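# Guide a ring along a buzz wire to its green end

## Task

Carry the ring along the wire until it reaches the green section at the far end, and leave it hanging there. Nothing, the ring included, may touch the thin part of the wire at any moment; a single touch fails the game.

## Robot and tools

Robot: two arms, left_arm with a left hand and right_arm with a right hand (mirror images). Base positions in metres: left_arm (+0.028, +0.522, 0), right_arm (-0.022, -0.441, 0), both facing almost exactly along +x. A camera stand sits behind them. The ring and the wire are the objects of interest; show_instructions gives 7 reference pages.

Scene frame: origin at table-top height halfway between the nominal bases, +z up, +x out over the table, +y toward left_arm. Image sides do not match arm names. Every position, orientation, velocity and offset uses this frame.

Hand point: a point fixed to the palm, 0.15 m out from the wrist flange along the fingers and 0.05 m in front of the palm. Its +z runs along straight fingers, +y out of the palm, +x across the palm away from the thumb on the right hand (toward the thumb on the left hand). Straight fingers extend 6-7 cm past it. A wrist bracket on the little-finger side can strike things, and the wrist may sit up to 0.23 m below the point when the fingers are level.

The row: every motion argument is a row of 28 numbers, each in [-1, 1], covering both arms even when only one moves. Order: left arm dx, dy, dz, rx, ry, rz; left hand thumb_turn, thumb_bend, index, middle, ring, little, force_limit, speed; then the same fourteen for the right arm and hand. The six arm numbers are offsets, not poses: they shift that arm's Hand target as it was when the action or move began, along scene axes, with 1.0 = 0.6 m or 180 degrees; rx, ry, rz form one rotation vector, applied about the Hand target's position. Sending the same offset twice moves the arm twice. All zeros re-requests the current Hand target. The hand numbers are absolute targets: -1 open (thumb beside the palm, fingers straight), +1 closed. force_limit goes linearly from about 0 N at -1 to 10 N at +1 (15 N for the two thumb motors); speed rises from near zero at -1 to full at +0.48 and stays full above. No value means no change, so to keep a hand as it is, copy the eight numbers last executed for it; if that hand has never been commanded, use its hand_measured six values plus hand_force_limit and hand_speed.

Tools:
- execute_actions(actions, cameras): actions is a list of actions; each action is a list of up to 15 rows, one per 1/30 s step, and a short list repeats its final row to fill 15 steps. Every row in an action counts from the same starting Hand target, not from the row before. Images come back only for an empty actions list or when cameras names them.
- move(target, speed, blend, stop_force, zero, blocking, cameras): target is one row or a list of up to 15 rows, all offsets from the same starting Hand targets. Straight-line paths at speed in m/s (0.002 to 3.6, default 0.25; rotation up to twice that in rad/s), capped at 10 s total. blend in metres rounds corners of a list (0 = stop at each). stop_force in N (3 to 120, one value for both arms) ends an arm's path when its wrist sensor feels that much push; unreliable while the hand turns. zero (default true) rezeroes before the move. blocking=false returns after about 0.5 s, not allowed with stop_force. The result adds a move: line: done, off_target, moving, held or fault, plus limits such as paced (pose clipped) or held (steps withheld).
- wait(seconds 0 to 10, cameras): lets time pass holding commands.
- stop(cameras): brakes a running move.
- zoom_image(camera, region [x0, y0, x1, y1] in pixels, at most 504 each way) for cam_head_left, cam_head_right or cam_high, all 504x504.
- zero_wrist_force(arm), show_instructions(), finished_scene(scene = 1).

Results list per arm: end_effector_position (m), end_effector_quat_wxyz, velocities, Hand target (the last commanded pose after clipping, the base for the next offsets), joint positions and torques, Wrist force and Wrist torque in the flange axes plus a peak line, and per hand hand_measured, hand_stopped_by (moving, target, force, stalled, fault), hand_load_n (positive pushes a finger open), hand_force_limit, hand_speed. Velocities may be dropped when joints read within noise; motor temperatures and action counts may be omitted. Calls with actions also list positions at some steps. A hand point often rests a bit short of its target; the next command asks again, or add the gap as an offset.

Limits and cautions: commanded orientation is clipped to within 32 degrees of the measured one each step. Joint speeds are capped at 3.14 rad/s, and motion lags commands by about 0.09 to 0.22 s, overshooting when fast. A clearance check holds commands that bring the arms close, but the arms can still collide; any press between arms can end the scene. Avoid paths close to an arm's own base. Contact torque at a joint limit (136 N m for the first three joints, 25.4 N m for wrists) or about 150 N outside force triggers a 10 s stop; motors at 85 C lock the arm for 30-60 s. Arms are stiff, so aiming even slightly beyond a firm contact can fault.

For this job: grip the ring gently (close slowly, speed around -0.94 or lower), keep it and both hands clear of the thin wire throughout, move slowly along the wire's course, stop at the green end, let the ring hang, and open without jerking. Do not drop anything or let anything leave the table, and avoid hard hits or pushes.

Each tool is called by a JSON object that holds its "op" and its "data".

Reference images:

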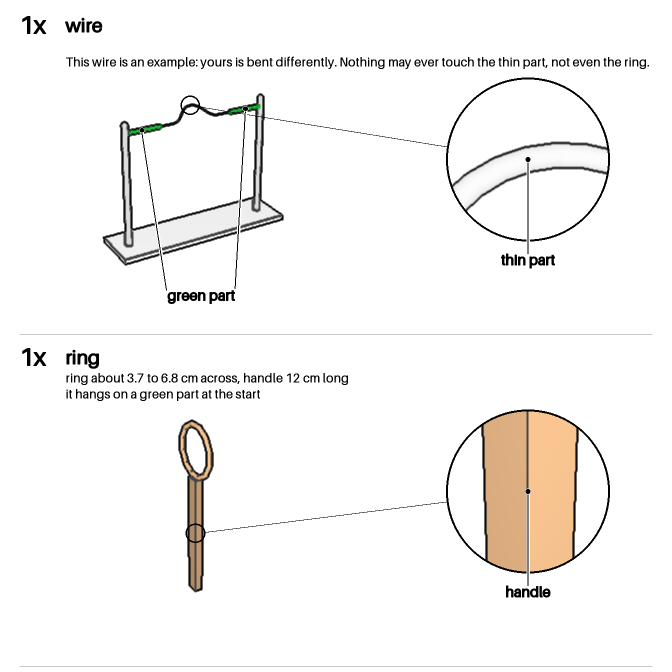

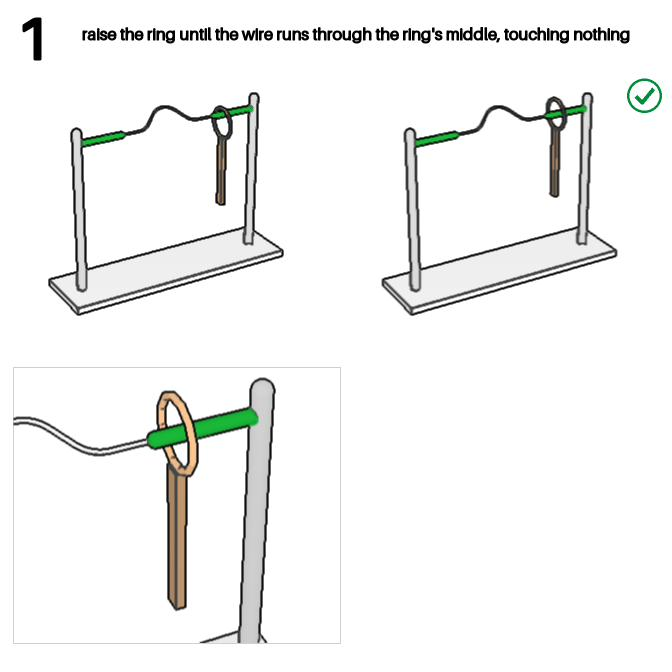

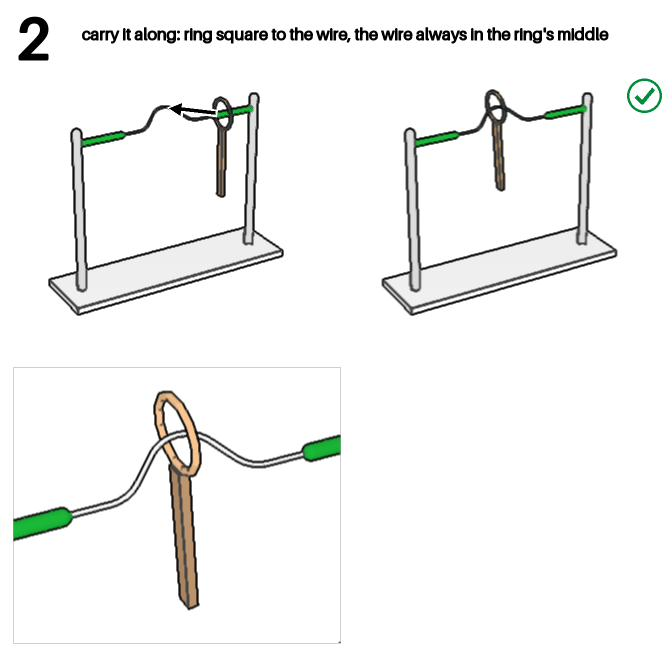

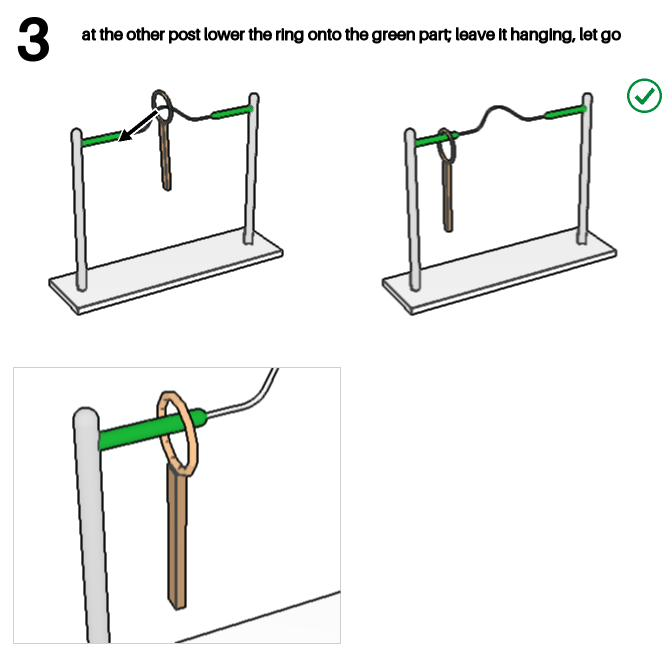

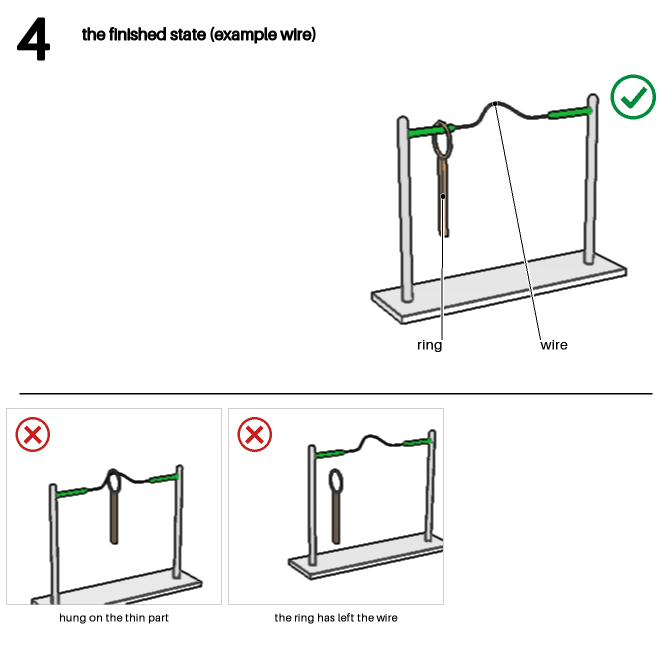

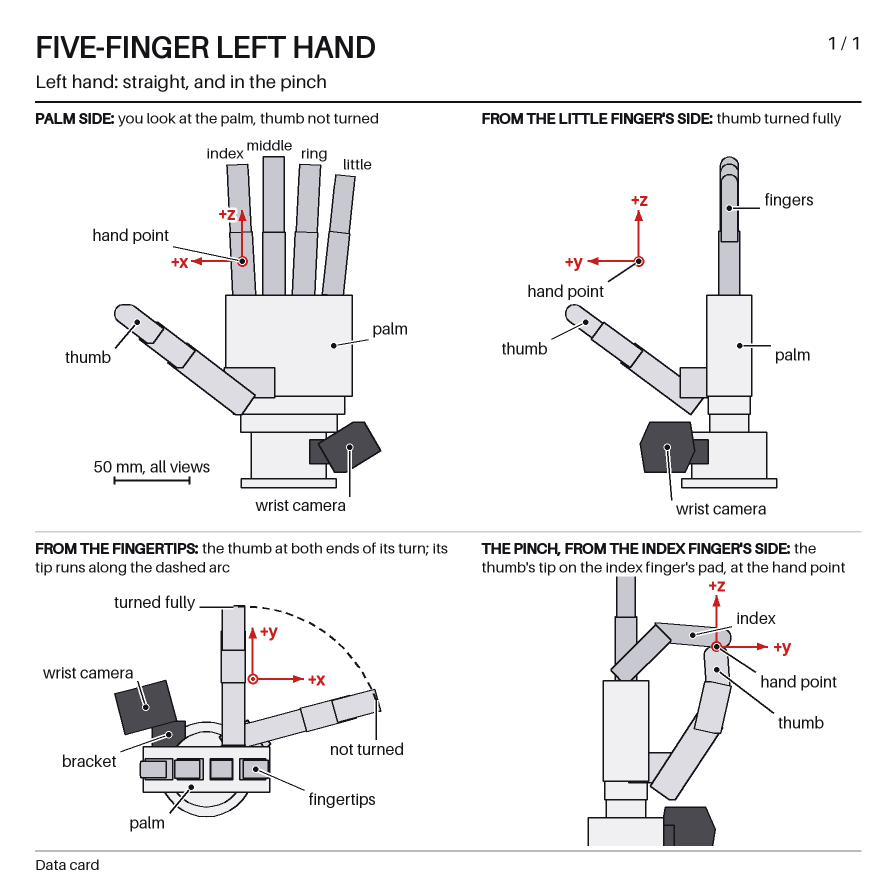

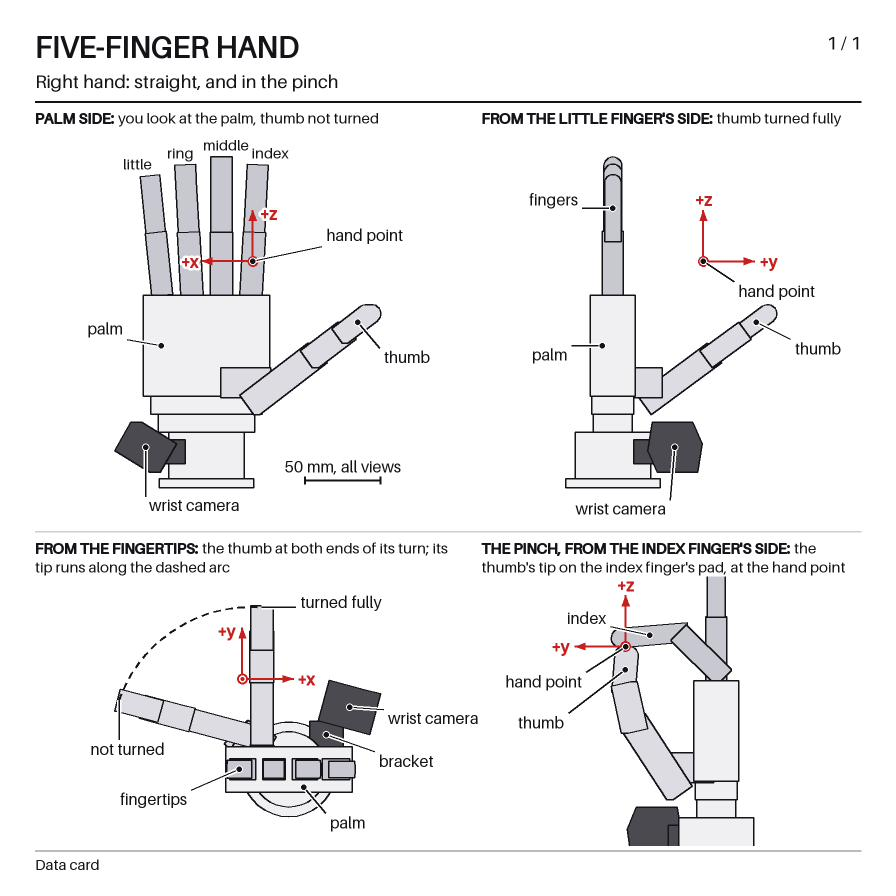

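## Session

{"op": "execute_actions", "data": {"actions": []}}

Scene clock: 0.00 s.
left_arm: end_effector_position=(+0.5574, +0.2778, +0.2759) hand_measured=(-1.000, -1.000, -1.000, -1.000, -1.000, -1.000) hand_load_n=(+0.0, +0.0, +0.0, +0.0, +0.0, +0.0) hand_stopped_by=(target, target, target, target, target, target) hand_force_limit=0.00 hand_speed=-0.80 end_effector_quat_wxyz=(+0.472, +0.613, +0.483, +0.410) | right_arm: end_effector_position=(+0.2322, +0.0898, +0.2559) hand_measured=(-1.000, -1.000, -1.000, -1.000, -1.000, -1.000) hand_load_n=(+0.0, +0.0, +0.0, +0.0, +0.0, +0.0) hand_stopped_by=(target, target, target, target, target, target) hand_force_limit=0.00 hand_speed=-0.80 end_effector_quat_wxyz=(-0.135, +0.857, -0.436, -0.240)
Joint positions: left_arm=[2.873 -1.621 -2.113 3.513 -1.68 0.023] | right_arm=[0.604 -0.855 0.929 1.486 1.013 -3.162]
Joint velocities: within noise
Joint torques (N m): no reading
Motor temperatures (°C): left_arm=[27 35 27 43 30 42] | right_arm=[30 38 33 43 38 34]
Wrist force (N): no reading
Wrist torque (N m): no reading
Wrist force, peak (N): no reading
Hand target: left_arm +0.5574, +0.2778, +0.2759; +0.472, +0.613, +0.483, +0.410 | right_arm +0.2322, +0.0898, +0.2559; -0.135, +0.857, -0.436, -0.240

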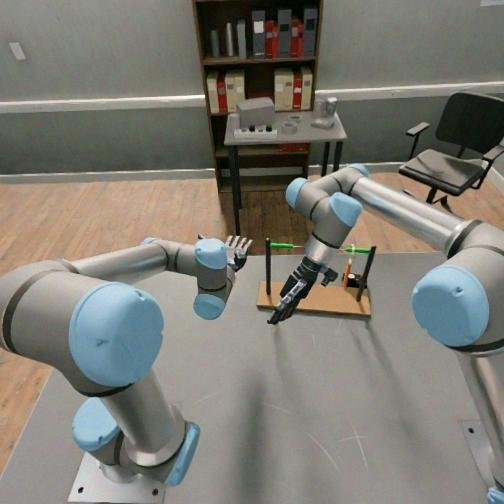

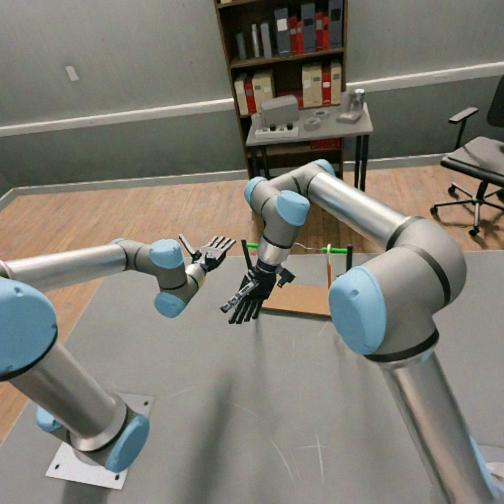

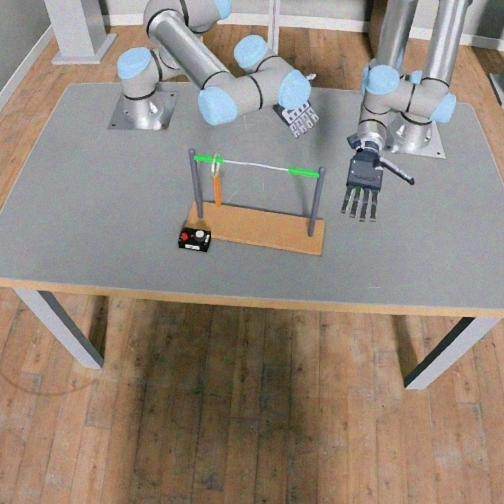

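{"op": "zoom_image", "data": {"camera": "cam_high", "region": [170, 130, 350, 270]}}

{"op": "zoom_image", "data": {"camera": "cam_head_left", "region": [250, 200, 400, 330]}}

{"op": "zoom_image", "data": {"camera": "cam_head_right", "region": [220, 200, 370, 330]}}

Scaled by 2.800.

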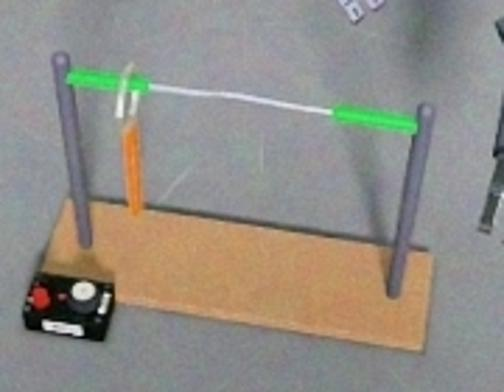

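Scaled by 3.360.

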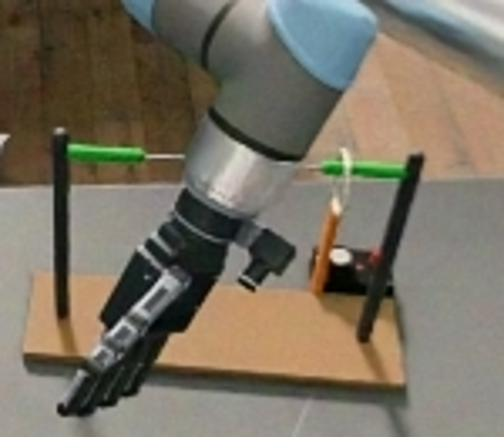

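Scaled by 3.360.

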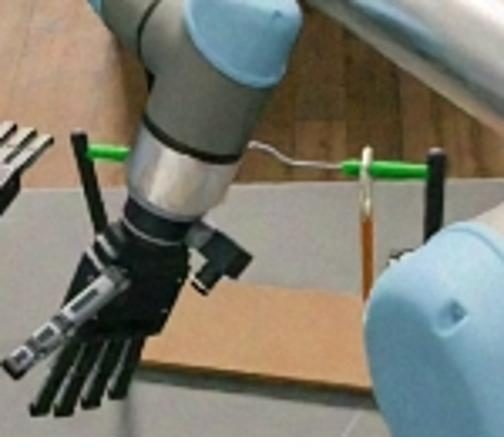

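{"op": "move", "data": {"target": [[-0.1, 0.25, 0.05, 0, 0, 0, -1, -1, -1, -1, -1, -1, 0, -0.8, 0.2467, -0.2, 0.03, 0.0197, -0.7467, 0.3397, -1, -1, -1, -1, -1, -1, 0, -0.8]], "speed": 0.3, "cameras": ["all"]}}

Scene clock: 537.37 s.
left_arm: end_effector_position=(+0.4974, +0.4278, +0.3059) hand_measured=(-1.000, -1.000, -1.000, -1.000, -1.000, -1.000) hand_load_n=(+0.0, +0.0, +0.0, +0.0, +0.0, +0.0) hand_stopped_by=(target, target, target, target, target, target) hand_force_limit=0.00 hand_speed=-0.80 end_effector_quat_wxyz=(+0.472, +0.613, +0.483, +0.410) | right_arm: end_effector_position=(+0.3802, -0.0302, +0.2739) hand_measured=(-1.000, -1.000, -1.000, -1.000, -1.000, -1.000) hand_load_n=(+0.0, +0.0, +0.0, +0.0, +0.0, +0.0) hand_stopped_by=(target, target, target, target, target, target) hand_force_limit=0.00 hand_speed=-0.80 end_effector_quat_wxyz=(-0.343, +0.619, +0.343, +0.618)
Joint positions: left_arm=[3.478 -1.201 -2.365 3.317 -1.091 0.164] | right_arm=[0.376 -1.714 2.187 -0.473 0.937 -4.712]
Joint torques (N m): left_arm=[5.67 10.75 9.5 -1.6 1.9 1.68] | right_arm=[-9.7 -5.7 -8.08 -3.25 -2.09 2.43]
Wrist force (N): left_arm=[-0.1 -0.3 -0.1] | right_arm=[2.6 -0.7 1.7]
Wrist torque (N m): left_arm=[-0.02 0.03 -0.11] | right_arm=[-0.43 -0.55 0.50]
Wrist force, peak (N): left_arm=[1.0 -0.1 -0.4] | right_arm=[2.9 -0.6 2.2]
Hand target: left_arm +0.4974, +0.4278, +0.3059; +0.472, +0.613, +0.483, +0.410 | right_arm +0.3802, -0.0302, +0.2739; -0.343, +0.619, +0.343, +0.619
Off the commanded pose: left_arm 0.000 m, 0 deg | right_arm 0.000 m, 0 deg.
move: done

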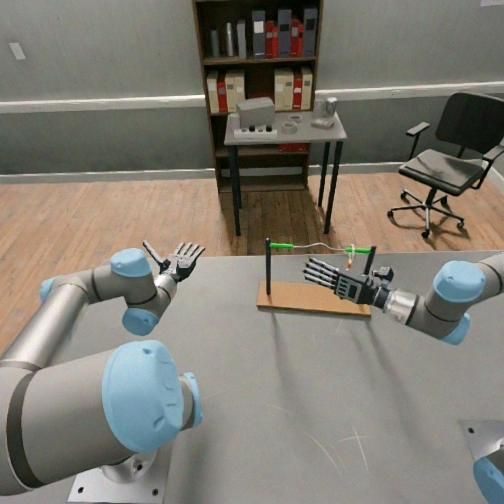

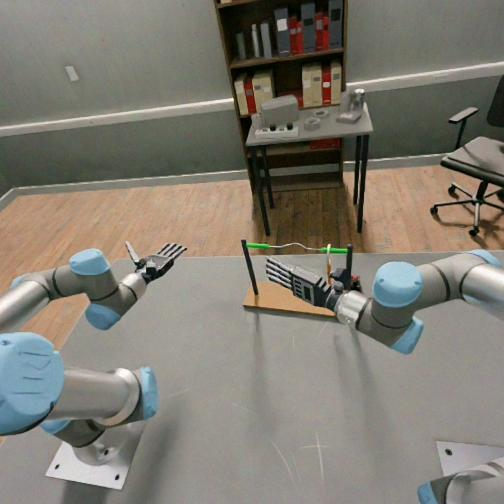

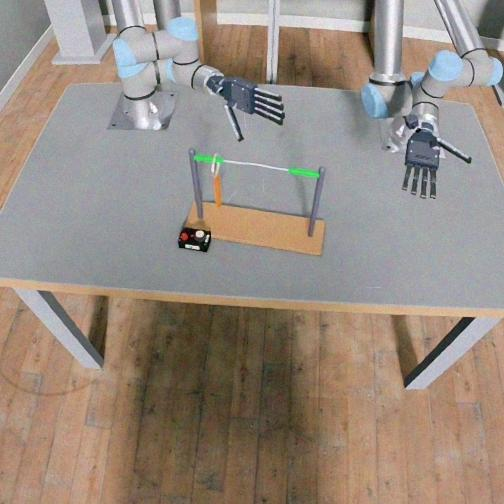

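{"op": "zoom_image", "data": {"camera": "cam_head_left", "region": [255, 230, 385, 330]}}

{"op": "zoom_image", "data": {"camera": "cam_head_right", "region": [235, 230, 365, 330]}}

{"op": "zoom_image", "data": {"camera": "cam_high", "region": [185, 140, 335, 260]}}

Scaled by 3.877.

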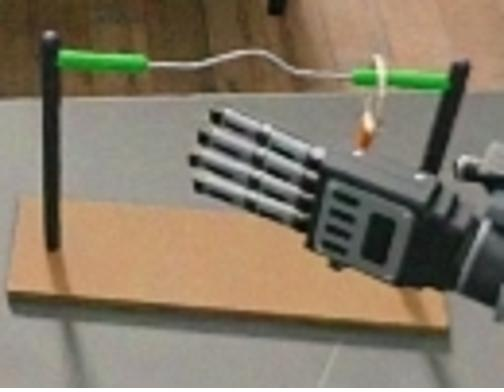

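Scaled by 3.877.

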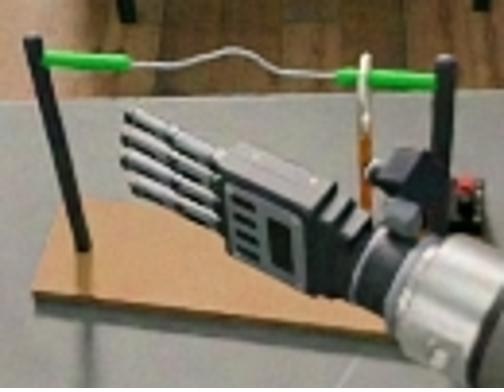

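Scaled by 3.360.

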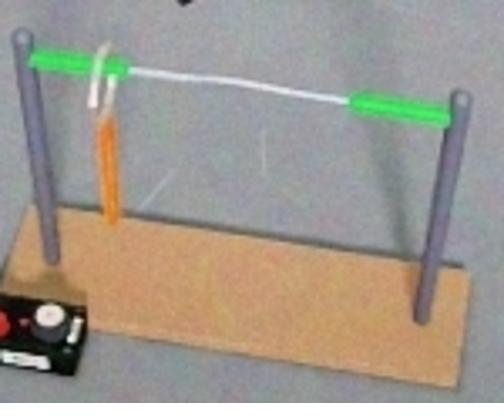

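{"op": "zoom_image", "data": {"camera": "cam_head_left", "region": [265, 232, 325, 262]}}

{"op": "zoom_image", "data": {"camera": "cam_head_left", "region": [320, 235, 380, 275]}}

{"op": "zoom_image", "data": {"camera": "cam_head_right", "region": [240, 232, 300, 262]}}

{"op": "zoom_image", "data": {"camera": "cam_head_right", "region": [300, 235, 360, 275]}}

{"op": "zoom_image", "data": {"camera": "cam_high", "region": [185, 145, 255, 215]}}

{"op": "zoom_image", "data": {"camera": "cam_high", "region": [255, 145, 325, 215]}}

Scaled by 8.400.

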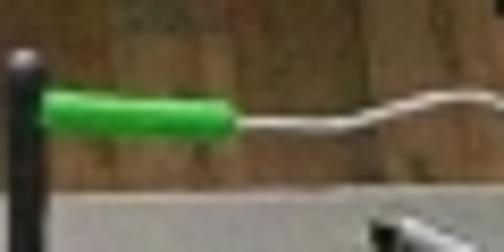

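Scaled by 8.400.

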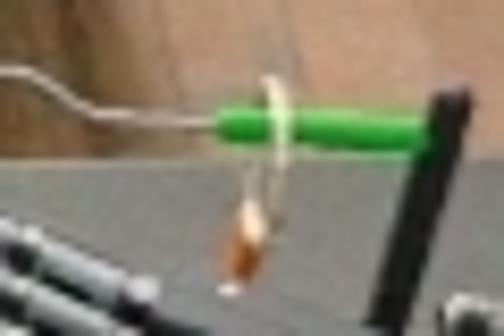

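Scaled by 8.400.

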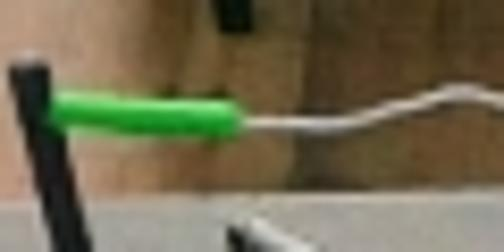

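Scaled by 8.400.

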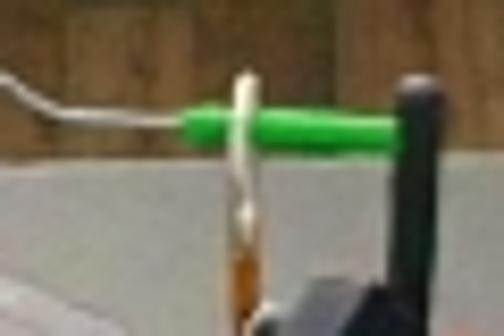

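Scaled by 7.200.

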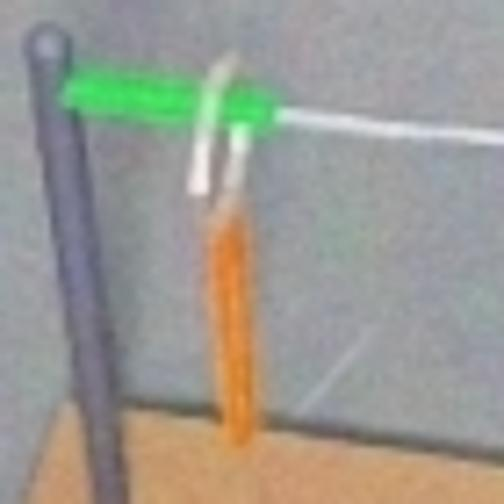

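Scaled by 7.200.

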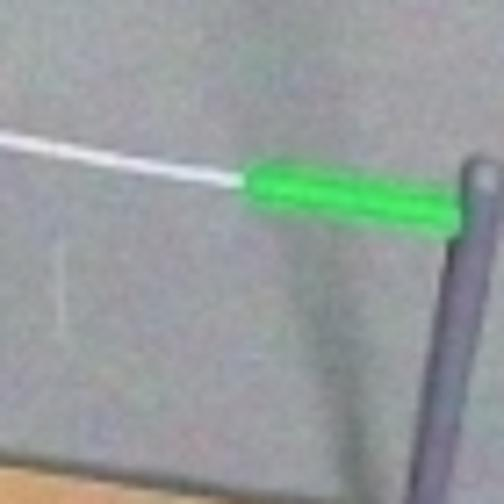

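{"op": "zoom_image", "data": {"camera": "cam_high", "region": [200, 148, 234, 182]}}

{"op": "zoom_image", "data": {"camera": "cam_head_left", "region": [336, 238, 366, 268]}}

{"op": "zoom_image", "data": {"camera": "cam_head_right", "region": [315, 238, 345, 268]}}

Scaled by 14.824.

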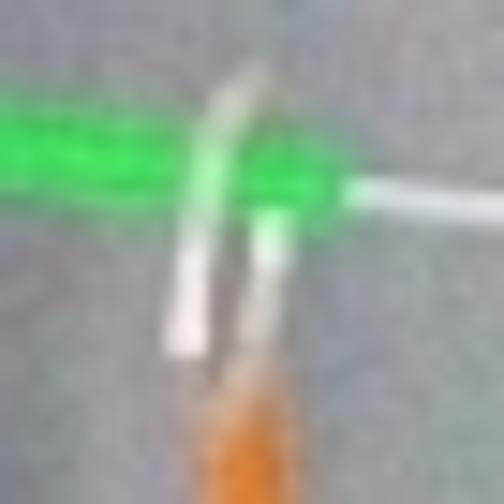

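Scaled by 16.800.

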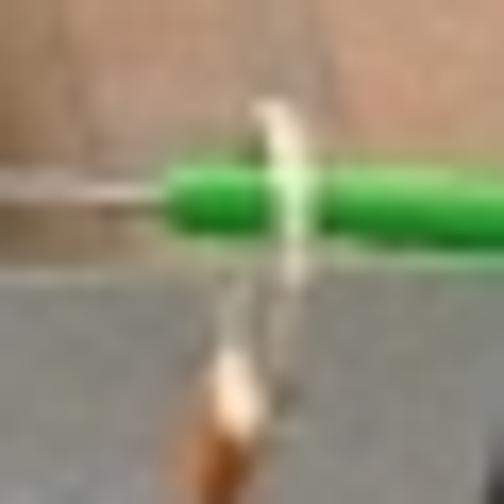

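Scaled by 16.800.

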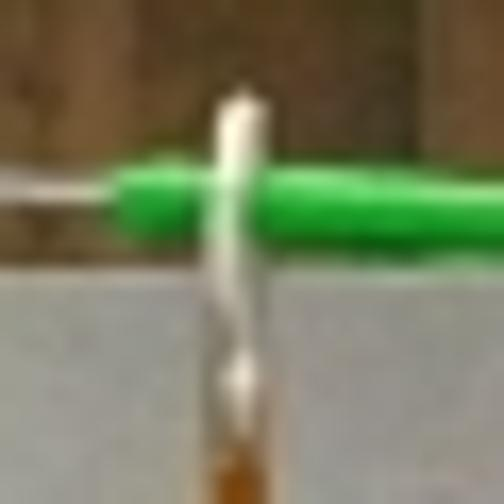

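{"op": "zoom_image", "data": {"camera": "cam_high", "region": [240, 80, 300, 140]}}

{"op": "zoom_image", "data": {"camera": "cam_head_left", "region": [296, 250, 346, 300]}}

{"op": "zoom_image", "data": {"camera": "cam_head_right", "region": [260, 250, 310, 300]}}

Scaled by 8.400.

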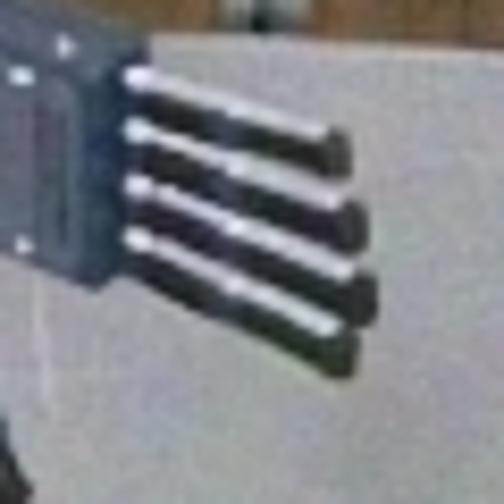

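Scaled by 10.080.

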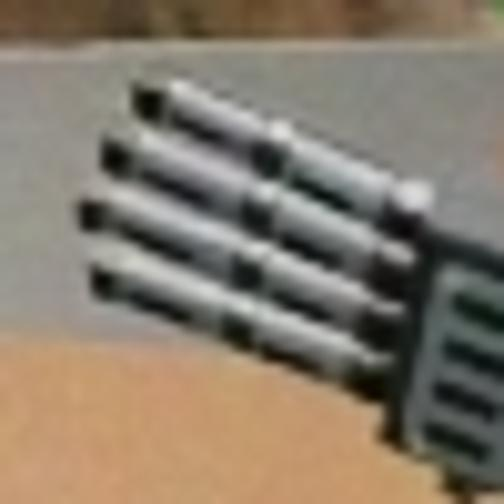

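Scaled by 10.080.

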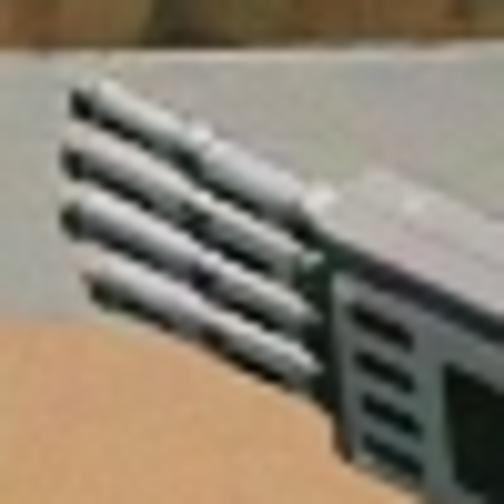

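{"op": "move", "data": {"target": [[0, 0, 0, 0, 0, 0, -1, -1, -1, -1, -1, -1, 0, -0.8, 0.0405, -0.0613, -0.2682, 0, 0, 0.0389, 1, 0, -0.3, -0.3, -0.3, -0.3, 0, 0]], "speed": 0.15, "cameras": ["all"]}}

{"op": "zoom_image", "data": {"camera": "cam_high", "region": [180, 110, 290, 220]}}

{"op": "zoom_image", "data": {"camera": "cam_head_left", "region": [290, 230, 390, 330]}}

{"op": "zoom_image", "data": {"camera": "cam_head_right", "region": [265, 230, 365, 330]}}

Scene clock: 871.30 s.
left_arm: end_effector_position=(+0.4974, +0.4278, +0.3059) hand_measured=(-1.000, -1.000, -1.000, -1.000, -1.000, -1.000) hand_load_n=(+0.0, +0.0, +0.0, +0.0, +0.0, +0.0) hand_stopped_by=(target, target, target, target, target, target) hand_force_limit=0.00 hand_speed=-0.80 end_effector_quat_wxyz=(+0.472, +0.613, +0.483, +0.410) | right_arm: end_effector_position=(+0.4045, -0.0670, +0.1130) hand_measured=(+1.000, +0.000, -0.300, -0.300, -0.300, -0.300) hand_load_n=(+0.0, +0.0, +0.0, +0.0, +0.0, +0.0) hand_stopped_by=(target, target, target, target, target, target) hand_force_limit=0.00 hand_speed=0.00 end_effector_quat_wxyz=(-0.380, +0.597, +0.380, +0.596)
Joint positions: left_arm=[3.478 -1.201 -2.365 3.317 -1.091 0.164] | right_arm=[0.139 -1.37 2.396 -1.026 0.578 -4.712]
Joint torques (N m): left_arm=[5.29 10.42 8.77 -1.84 1.89 1.73] | right_arm=[-11.36 -13.16 -0.65 -2.95 -1.71 2.41]
Wrist force (N): left_arm=[0.1 -0.1 -0.2] | right_arm=[2.5 -0.6 2.0]
Wrist torque (N m): left_arm=[0.02 -0.02 -0.11] | right_arm=[-0.42 -0.56 0.50]
Wrist force, peak (N): left_arm=[0.1 -0.6 0.1] | right_arm=[3.5 -0.9 2.3]
Hand target: left_arm +0.4974, +0.4278, +0.3059; +0.472, +0.613, +0.483, +0.410 | right_arm +0.4045, -0.0670, +0.1130; -0.380, +0.597, +0.380, +0.596
Off the commanded pose: left_arm 0.000 m, 0 deg | right_arm 0.000 m, 0 deg.
move: done

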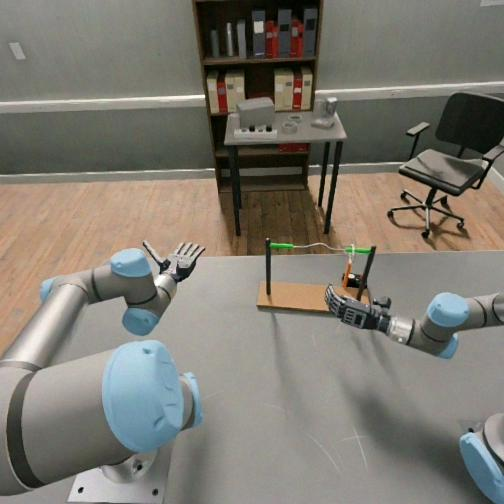

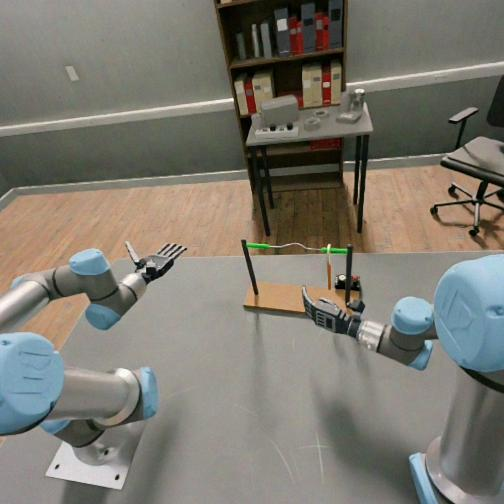

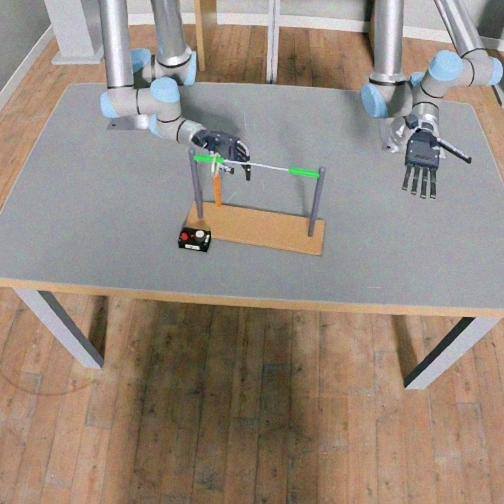

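Scaled by 4.582.

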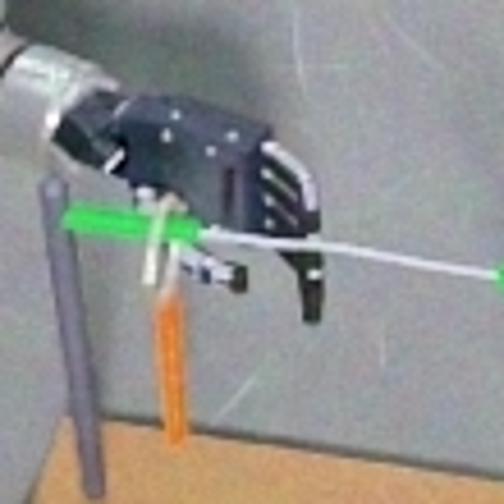

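Scaled by 5.040.

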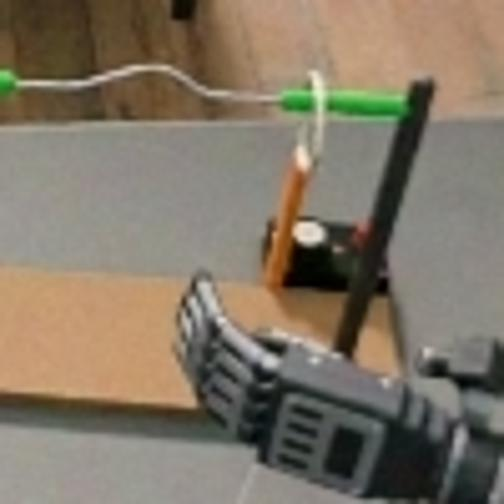

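Scaled by 5.040.

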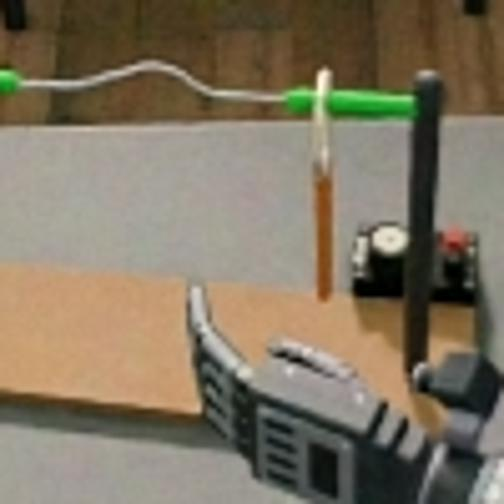

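{"op": "zoom_image", "data": {"camera": "cam_high", "region": [214, 140, 264, 190]}}

{"op": "zoom_image", "data": {"camera": "cam_head_left", "region": [320, 278, 370, 328]}}

{"op": "zoom_image", "data": {"camera": "cam_head_right", "region": [296, 280, 346, 330]}}

Scaled by 10.080.

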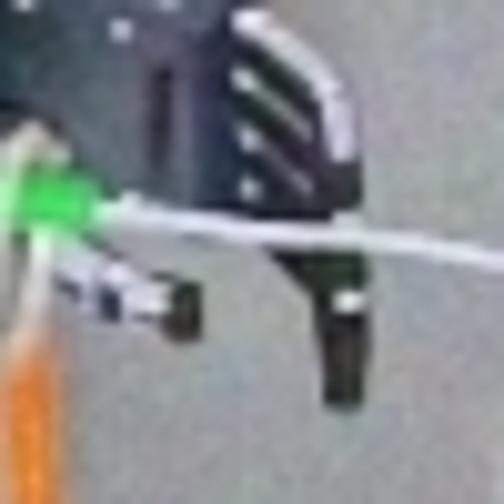

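Scaled by 10.080.

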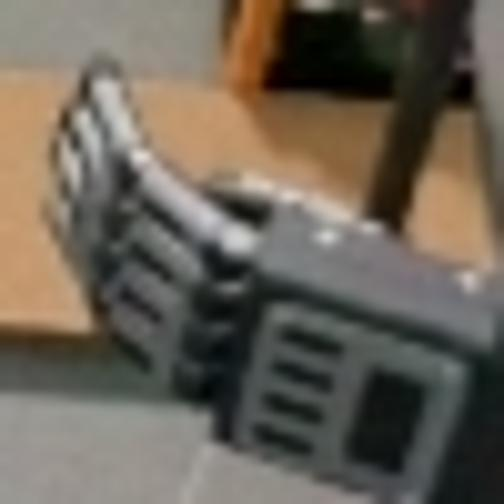

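Scaled by 10.080.

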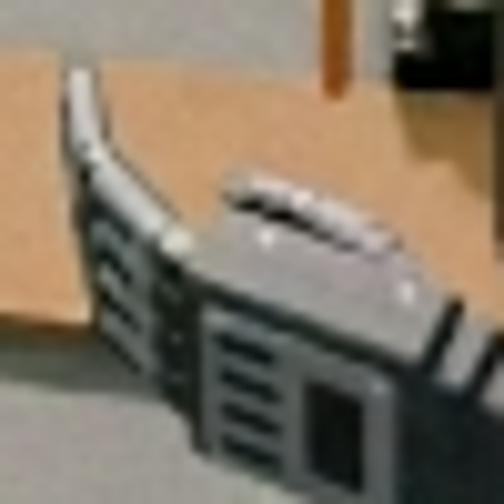

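{"op": "move", "data": {"target": [[0, 0, 0, 0, 0, 0, -1, -1, -1, -1, -1, -1, 0, -0.8, -0.0085, -0.0182, -0.01667, 0, 0, 0, 1, 0, -0.3, -0.3, -0.3, -0.3, 0, 0], [0, 0, 0, 0, 0, 0, -1, -1, -1, -1, -1, -1, 0, -0.8, 0.0822, -0.0605, -0.01667, 0, 0, 0, 1, 0, -0.3, -0.3, -0.3, -0.3, 0, 0]], "speed": 0.06, "cameras": ["all"]}}

{"op": "zoom_image", "data": {"camera": "cam_high", "region": [190, 150, 250, 210]}}

{"op": "zoom_image", "data": {"camera": "cam_head_left", "region": [320, 240, 390, 310]}}

{"op": "zoom_image", "data": {"camera": "cam_head_right", "region": [300, 240, 370, 310]}}

Scene clock: 1011.80 s.
left_arm: end_effector_position=(+0.4974, +0.4278, +0.3059) hand_measured=(-1.000, -1.000, -1.000, -1.000, -1.000, -1.000) hand_load_n=(+0.0, +0.0, +0.0, +0.0, +0.0, +0.0) hand_stopped_by=(target, target, target, target, target, target) hand_force_limit=0.00 hand_speed=-0.80 end_effector_quat_wxyz=(+0.472, +0.613, +0.483, +0.410) | right_arm: end_effector_position=(+0.4537, -0.1032, +0.1030) hand_measured=(+1.000, +0.000, -0.300, -0.300, -0.300, -0.300) hand_load_n=(+0.0, +0.0, +0.0, +0.0, +0.0, +0.0) hand_stopped_by=(target, target, target, target, target, target) hand_force_limit=0.00 hand_speed=0.00 end_effector_quat_wxyz=(-0.380, +0.597, +0.380, +0.596)
Joint positions: left_arm=[3.478 -1.201 -2.365 3.317 -1.091 0.164] | right_arm=[0.007 -1.291 2.328 -1.036 0.446 -4.712]
Joint torques (N m): left_arm=[5.28 10.43 9.39 -1.39 2.09 1.64] | right_arm=[-10.7 -15.99 -19.61 1.57 -1.81 -2.73]
Wrist force (N): left_arm=[0.1 -0.4 -0.3] | right_arm=[2.4 -1.0 1.9]
Wrist torque (N m): left_arm=[-0.03 -0.01 -0.10] | right_arm=[-0.48 -0.52 0.47]
Wrist force, peak (N): left_arm=[0.3 -0.2 -0.5] | right_arm=[2.9 -1.0 2.0]
Hand target: left_arm +0.4974, +0.4278, +0.3059; +0.472, +0.613, +0.483, +0.410 | right_arm +0.4538, -0.1033, +0.1030; -0.380, +0.597, +0.380, +0.596
Off the commanded pose: left_arm 0.000 m, 0 deg | right_arm 0.000 m, 0 deg.
move: done

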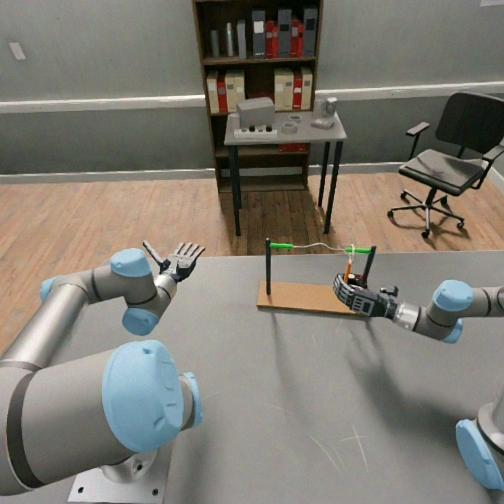

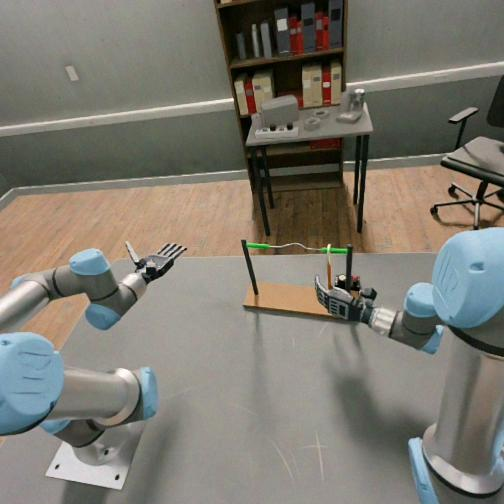

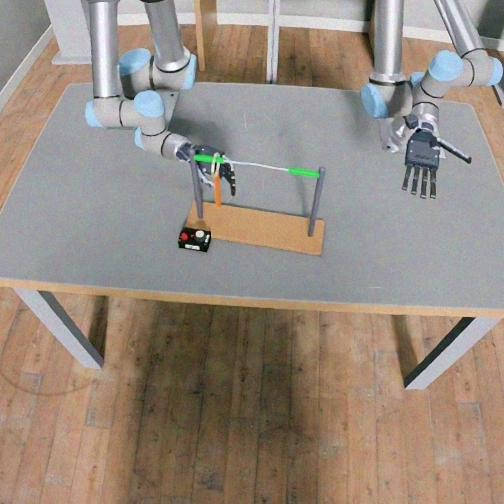

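Scaled by 8.400.

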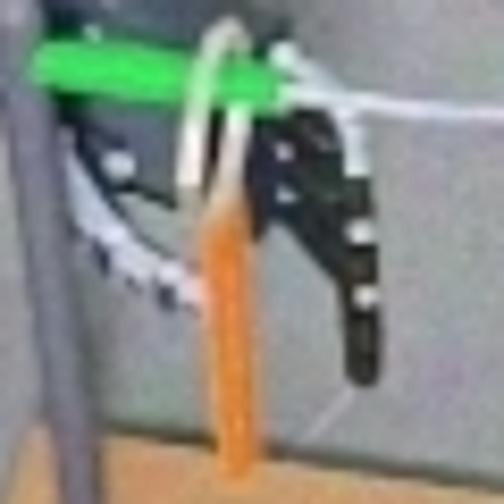

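Scaled by 7.200.

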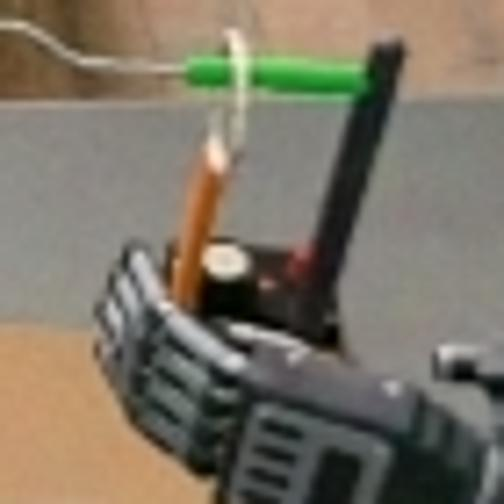

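Scaled by 7.200.

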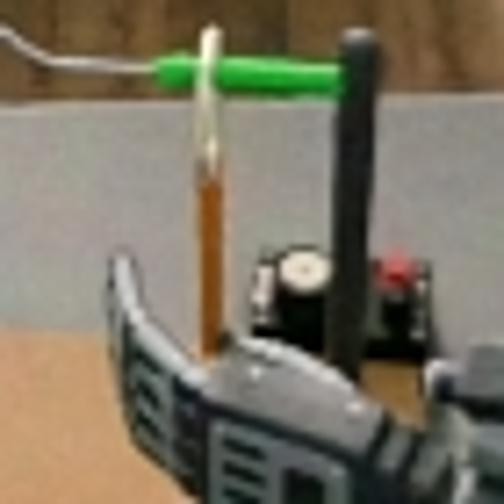

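{"op": "move", "data": {"target": [[0, 0, 0, 0, 0, 0, -1, -1, -1, -1, -1, -1, 0, -0.8, 0.0423, -0.0197, 0, 0, 0, 0, 1, 0, -0.3, -0.3, -0.3, -0.3, 0, 0], [0, 0, 0, 0, 0, 0, -1, -1, -1, -1, -1, -1, 0, -0.8, 0.0452, -0.0137, 0, 0, 0, 0, 1, 0, -0.3, -0.3, -0.3, -0.3, 0, 0]], "speed": 0.03, "cameras": ["all"]}}

{"op": "zoom_image", "data": {"camera": "cam_high", "region": [190, 150, 250, 210]}}

{"op": "zoom_image", "data": {"camera": "cam_head_left", "region": [320, 240, 390, 310]}}

{"op": "zoom_image", "data": {"camera": "cam_head_right", "region": [300, 240, 370, 310]}}

Scene clock: 1036.80 s.
left_arm: end_effector_position=(+0.4974, +0.4278, +0.3059) hand_measured=(-1.000, -1.000, -1.000, -1.000, -1.000, -1.000) hand_load_n=(+0.0, +0.0, +0.0, +0.0, +0.0, +0.0) hand_stopped_by=(target, target, target, target, target, target) hand_force_limit=0.00 hand_speed=-0.80 end_effector_quat_wxyz=(+0.472, +0.613, +0.483, +0.410) | right_arm: end_effector_position=(+0.4809, -0.1116, +0.1030) hand_measured=(+1.000, +0.000, -0.300, -0.300, -0.300, -0.300) hand_load_n=(+0.5, -0.5, +0.0, +0.0, +0.0, +0.0) hand_stopped_by=(target, target, target, target, target, target) hand_force_limit=0.00 hand_speed=0.00 end_effector_quat_wxyz=(-0.380, +0.597, +0.380, +0.596)
Joint positions: left_arm=[3.478 -1.201 -2.365 3.317 -1.091 0.164] | right_arm=[-0.018 -1.252 2.265 -1.012 0.421 -4.712]
Joint torques (N m): left_arm=[4.85 8.39 10.85 -1.5 2.01 1.69] | right_arm=[8.66 -17.21 -21.16 1.29 1.7 -2.51]
Wrist force (N): left_arm=[0.4 -0.1 0.0] | right_arm=[2.6 -0.8 1.9]
Wrist torque (N m): left_arm=[-0.01 -0.03 -0.09] | right_arm=[-0.44 -0.56 0.50]
Wrist force, peak (N): left_arm=[0.1 -0.5 -0.5] | right_arm=[2.9 -0.9 2.0]
Hand target: left_arm +0.4974, +0.4278, +0.3059; +0.472, +0.613, +0.483, +0.410 | right_arm +0.4810, -0.1115, +0.1030; -0.380, +0.597, +0.380, +0.596
Off the commanded pose: left_arm 0.000 m, 0 deg | right_arm 0.000 m, 0 deg.
move: done

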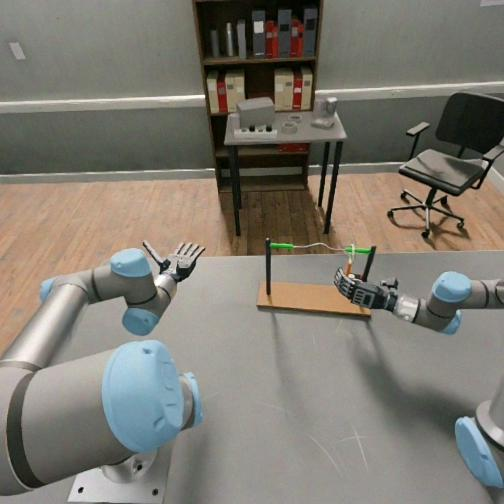

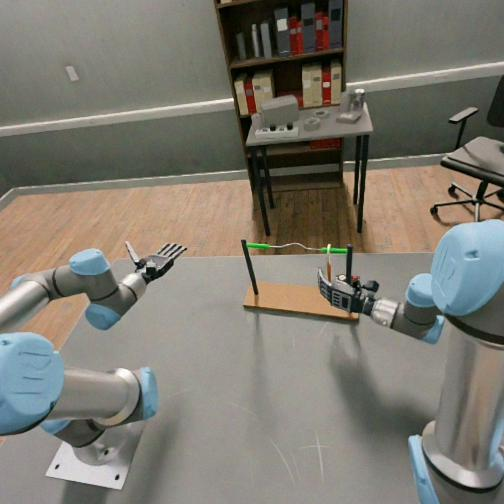

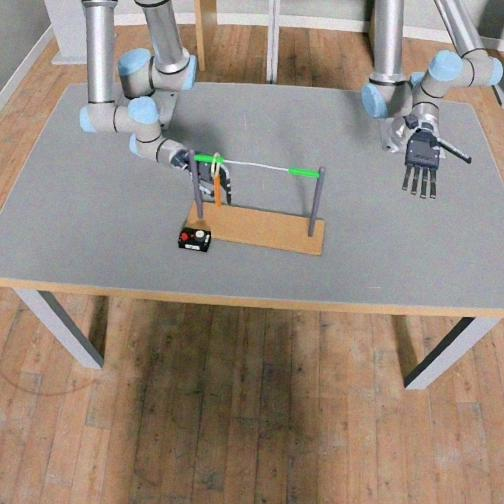

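Scaled by 8.400.

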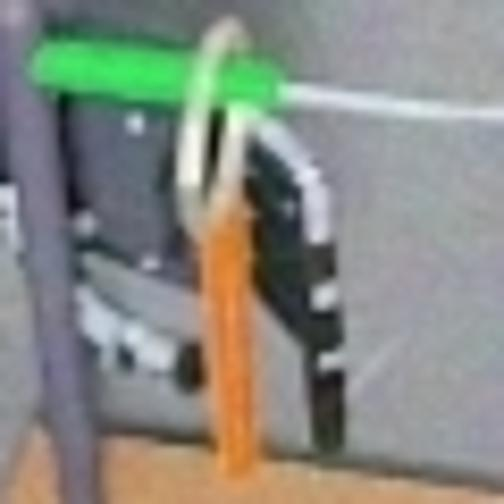

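Scaled by 7.200.

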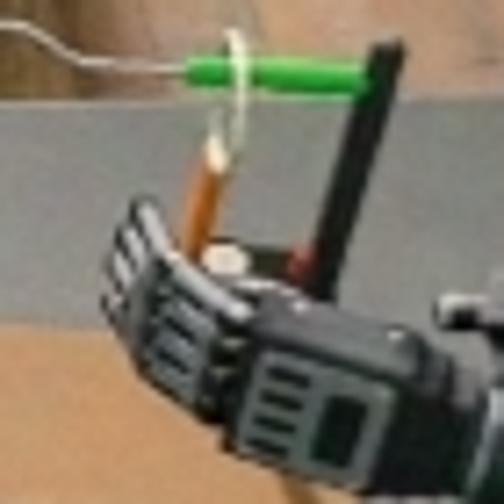

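Scaled by 7.200.

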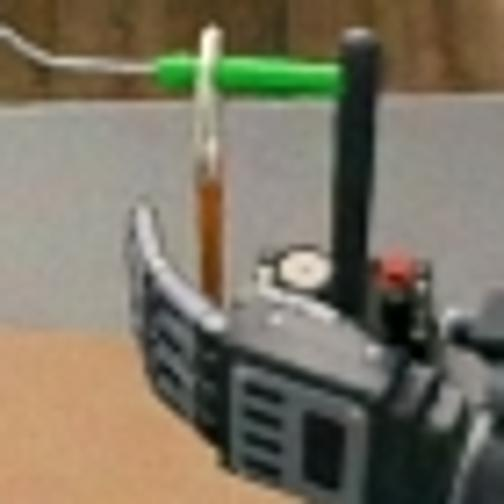

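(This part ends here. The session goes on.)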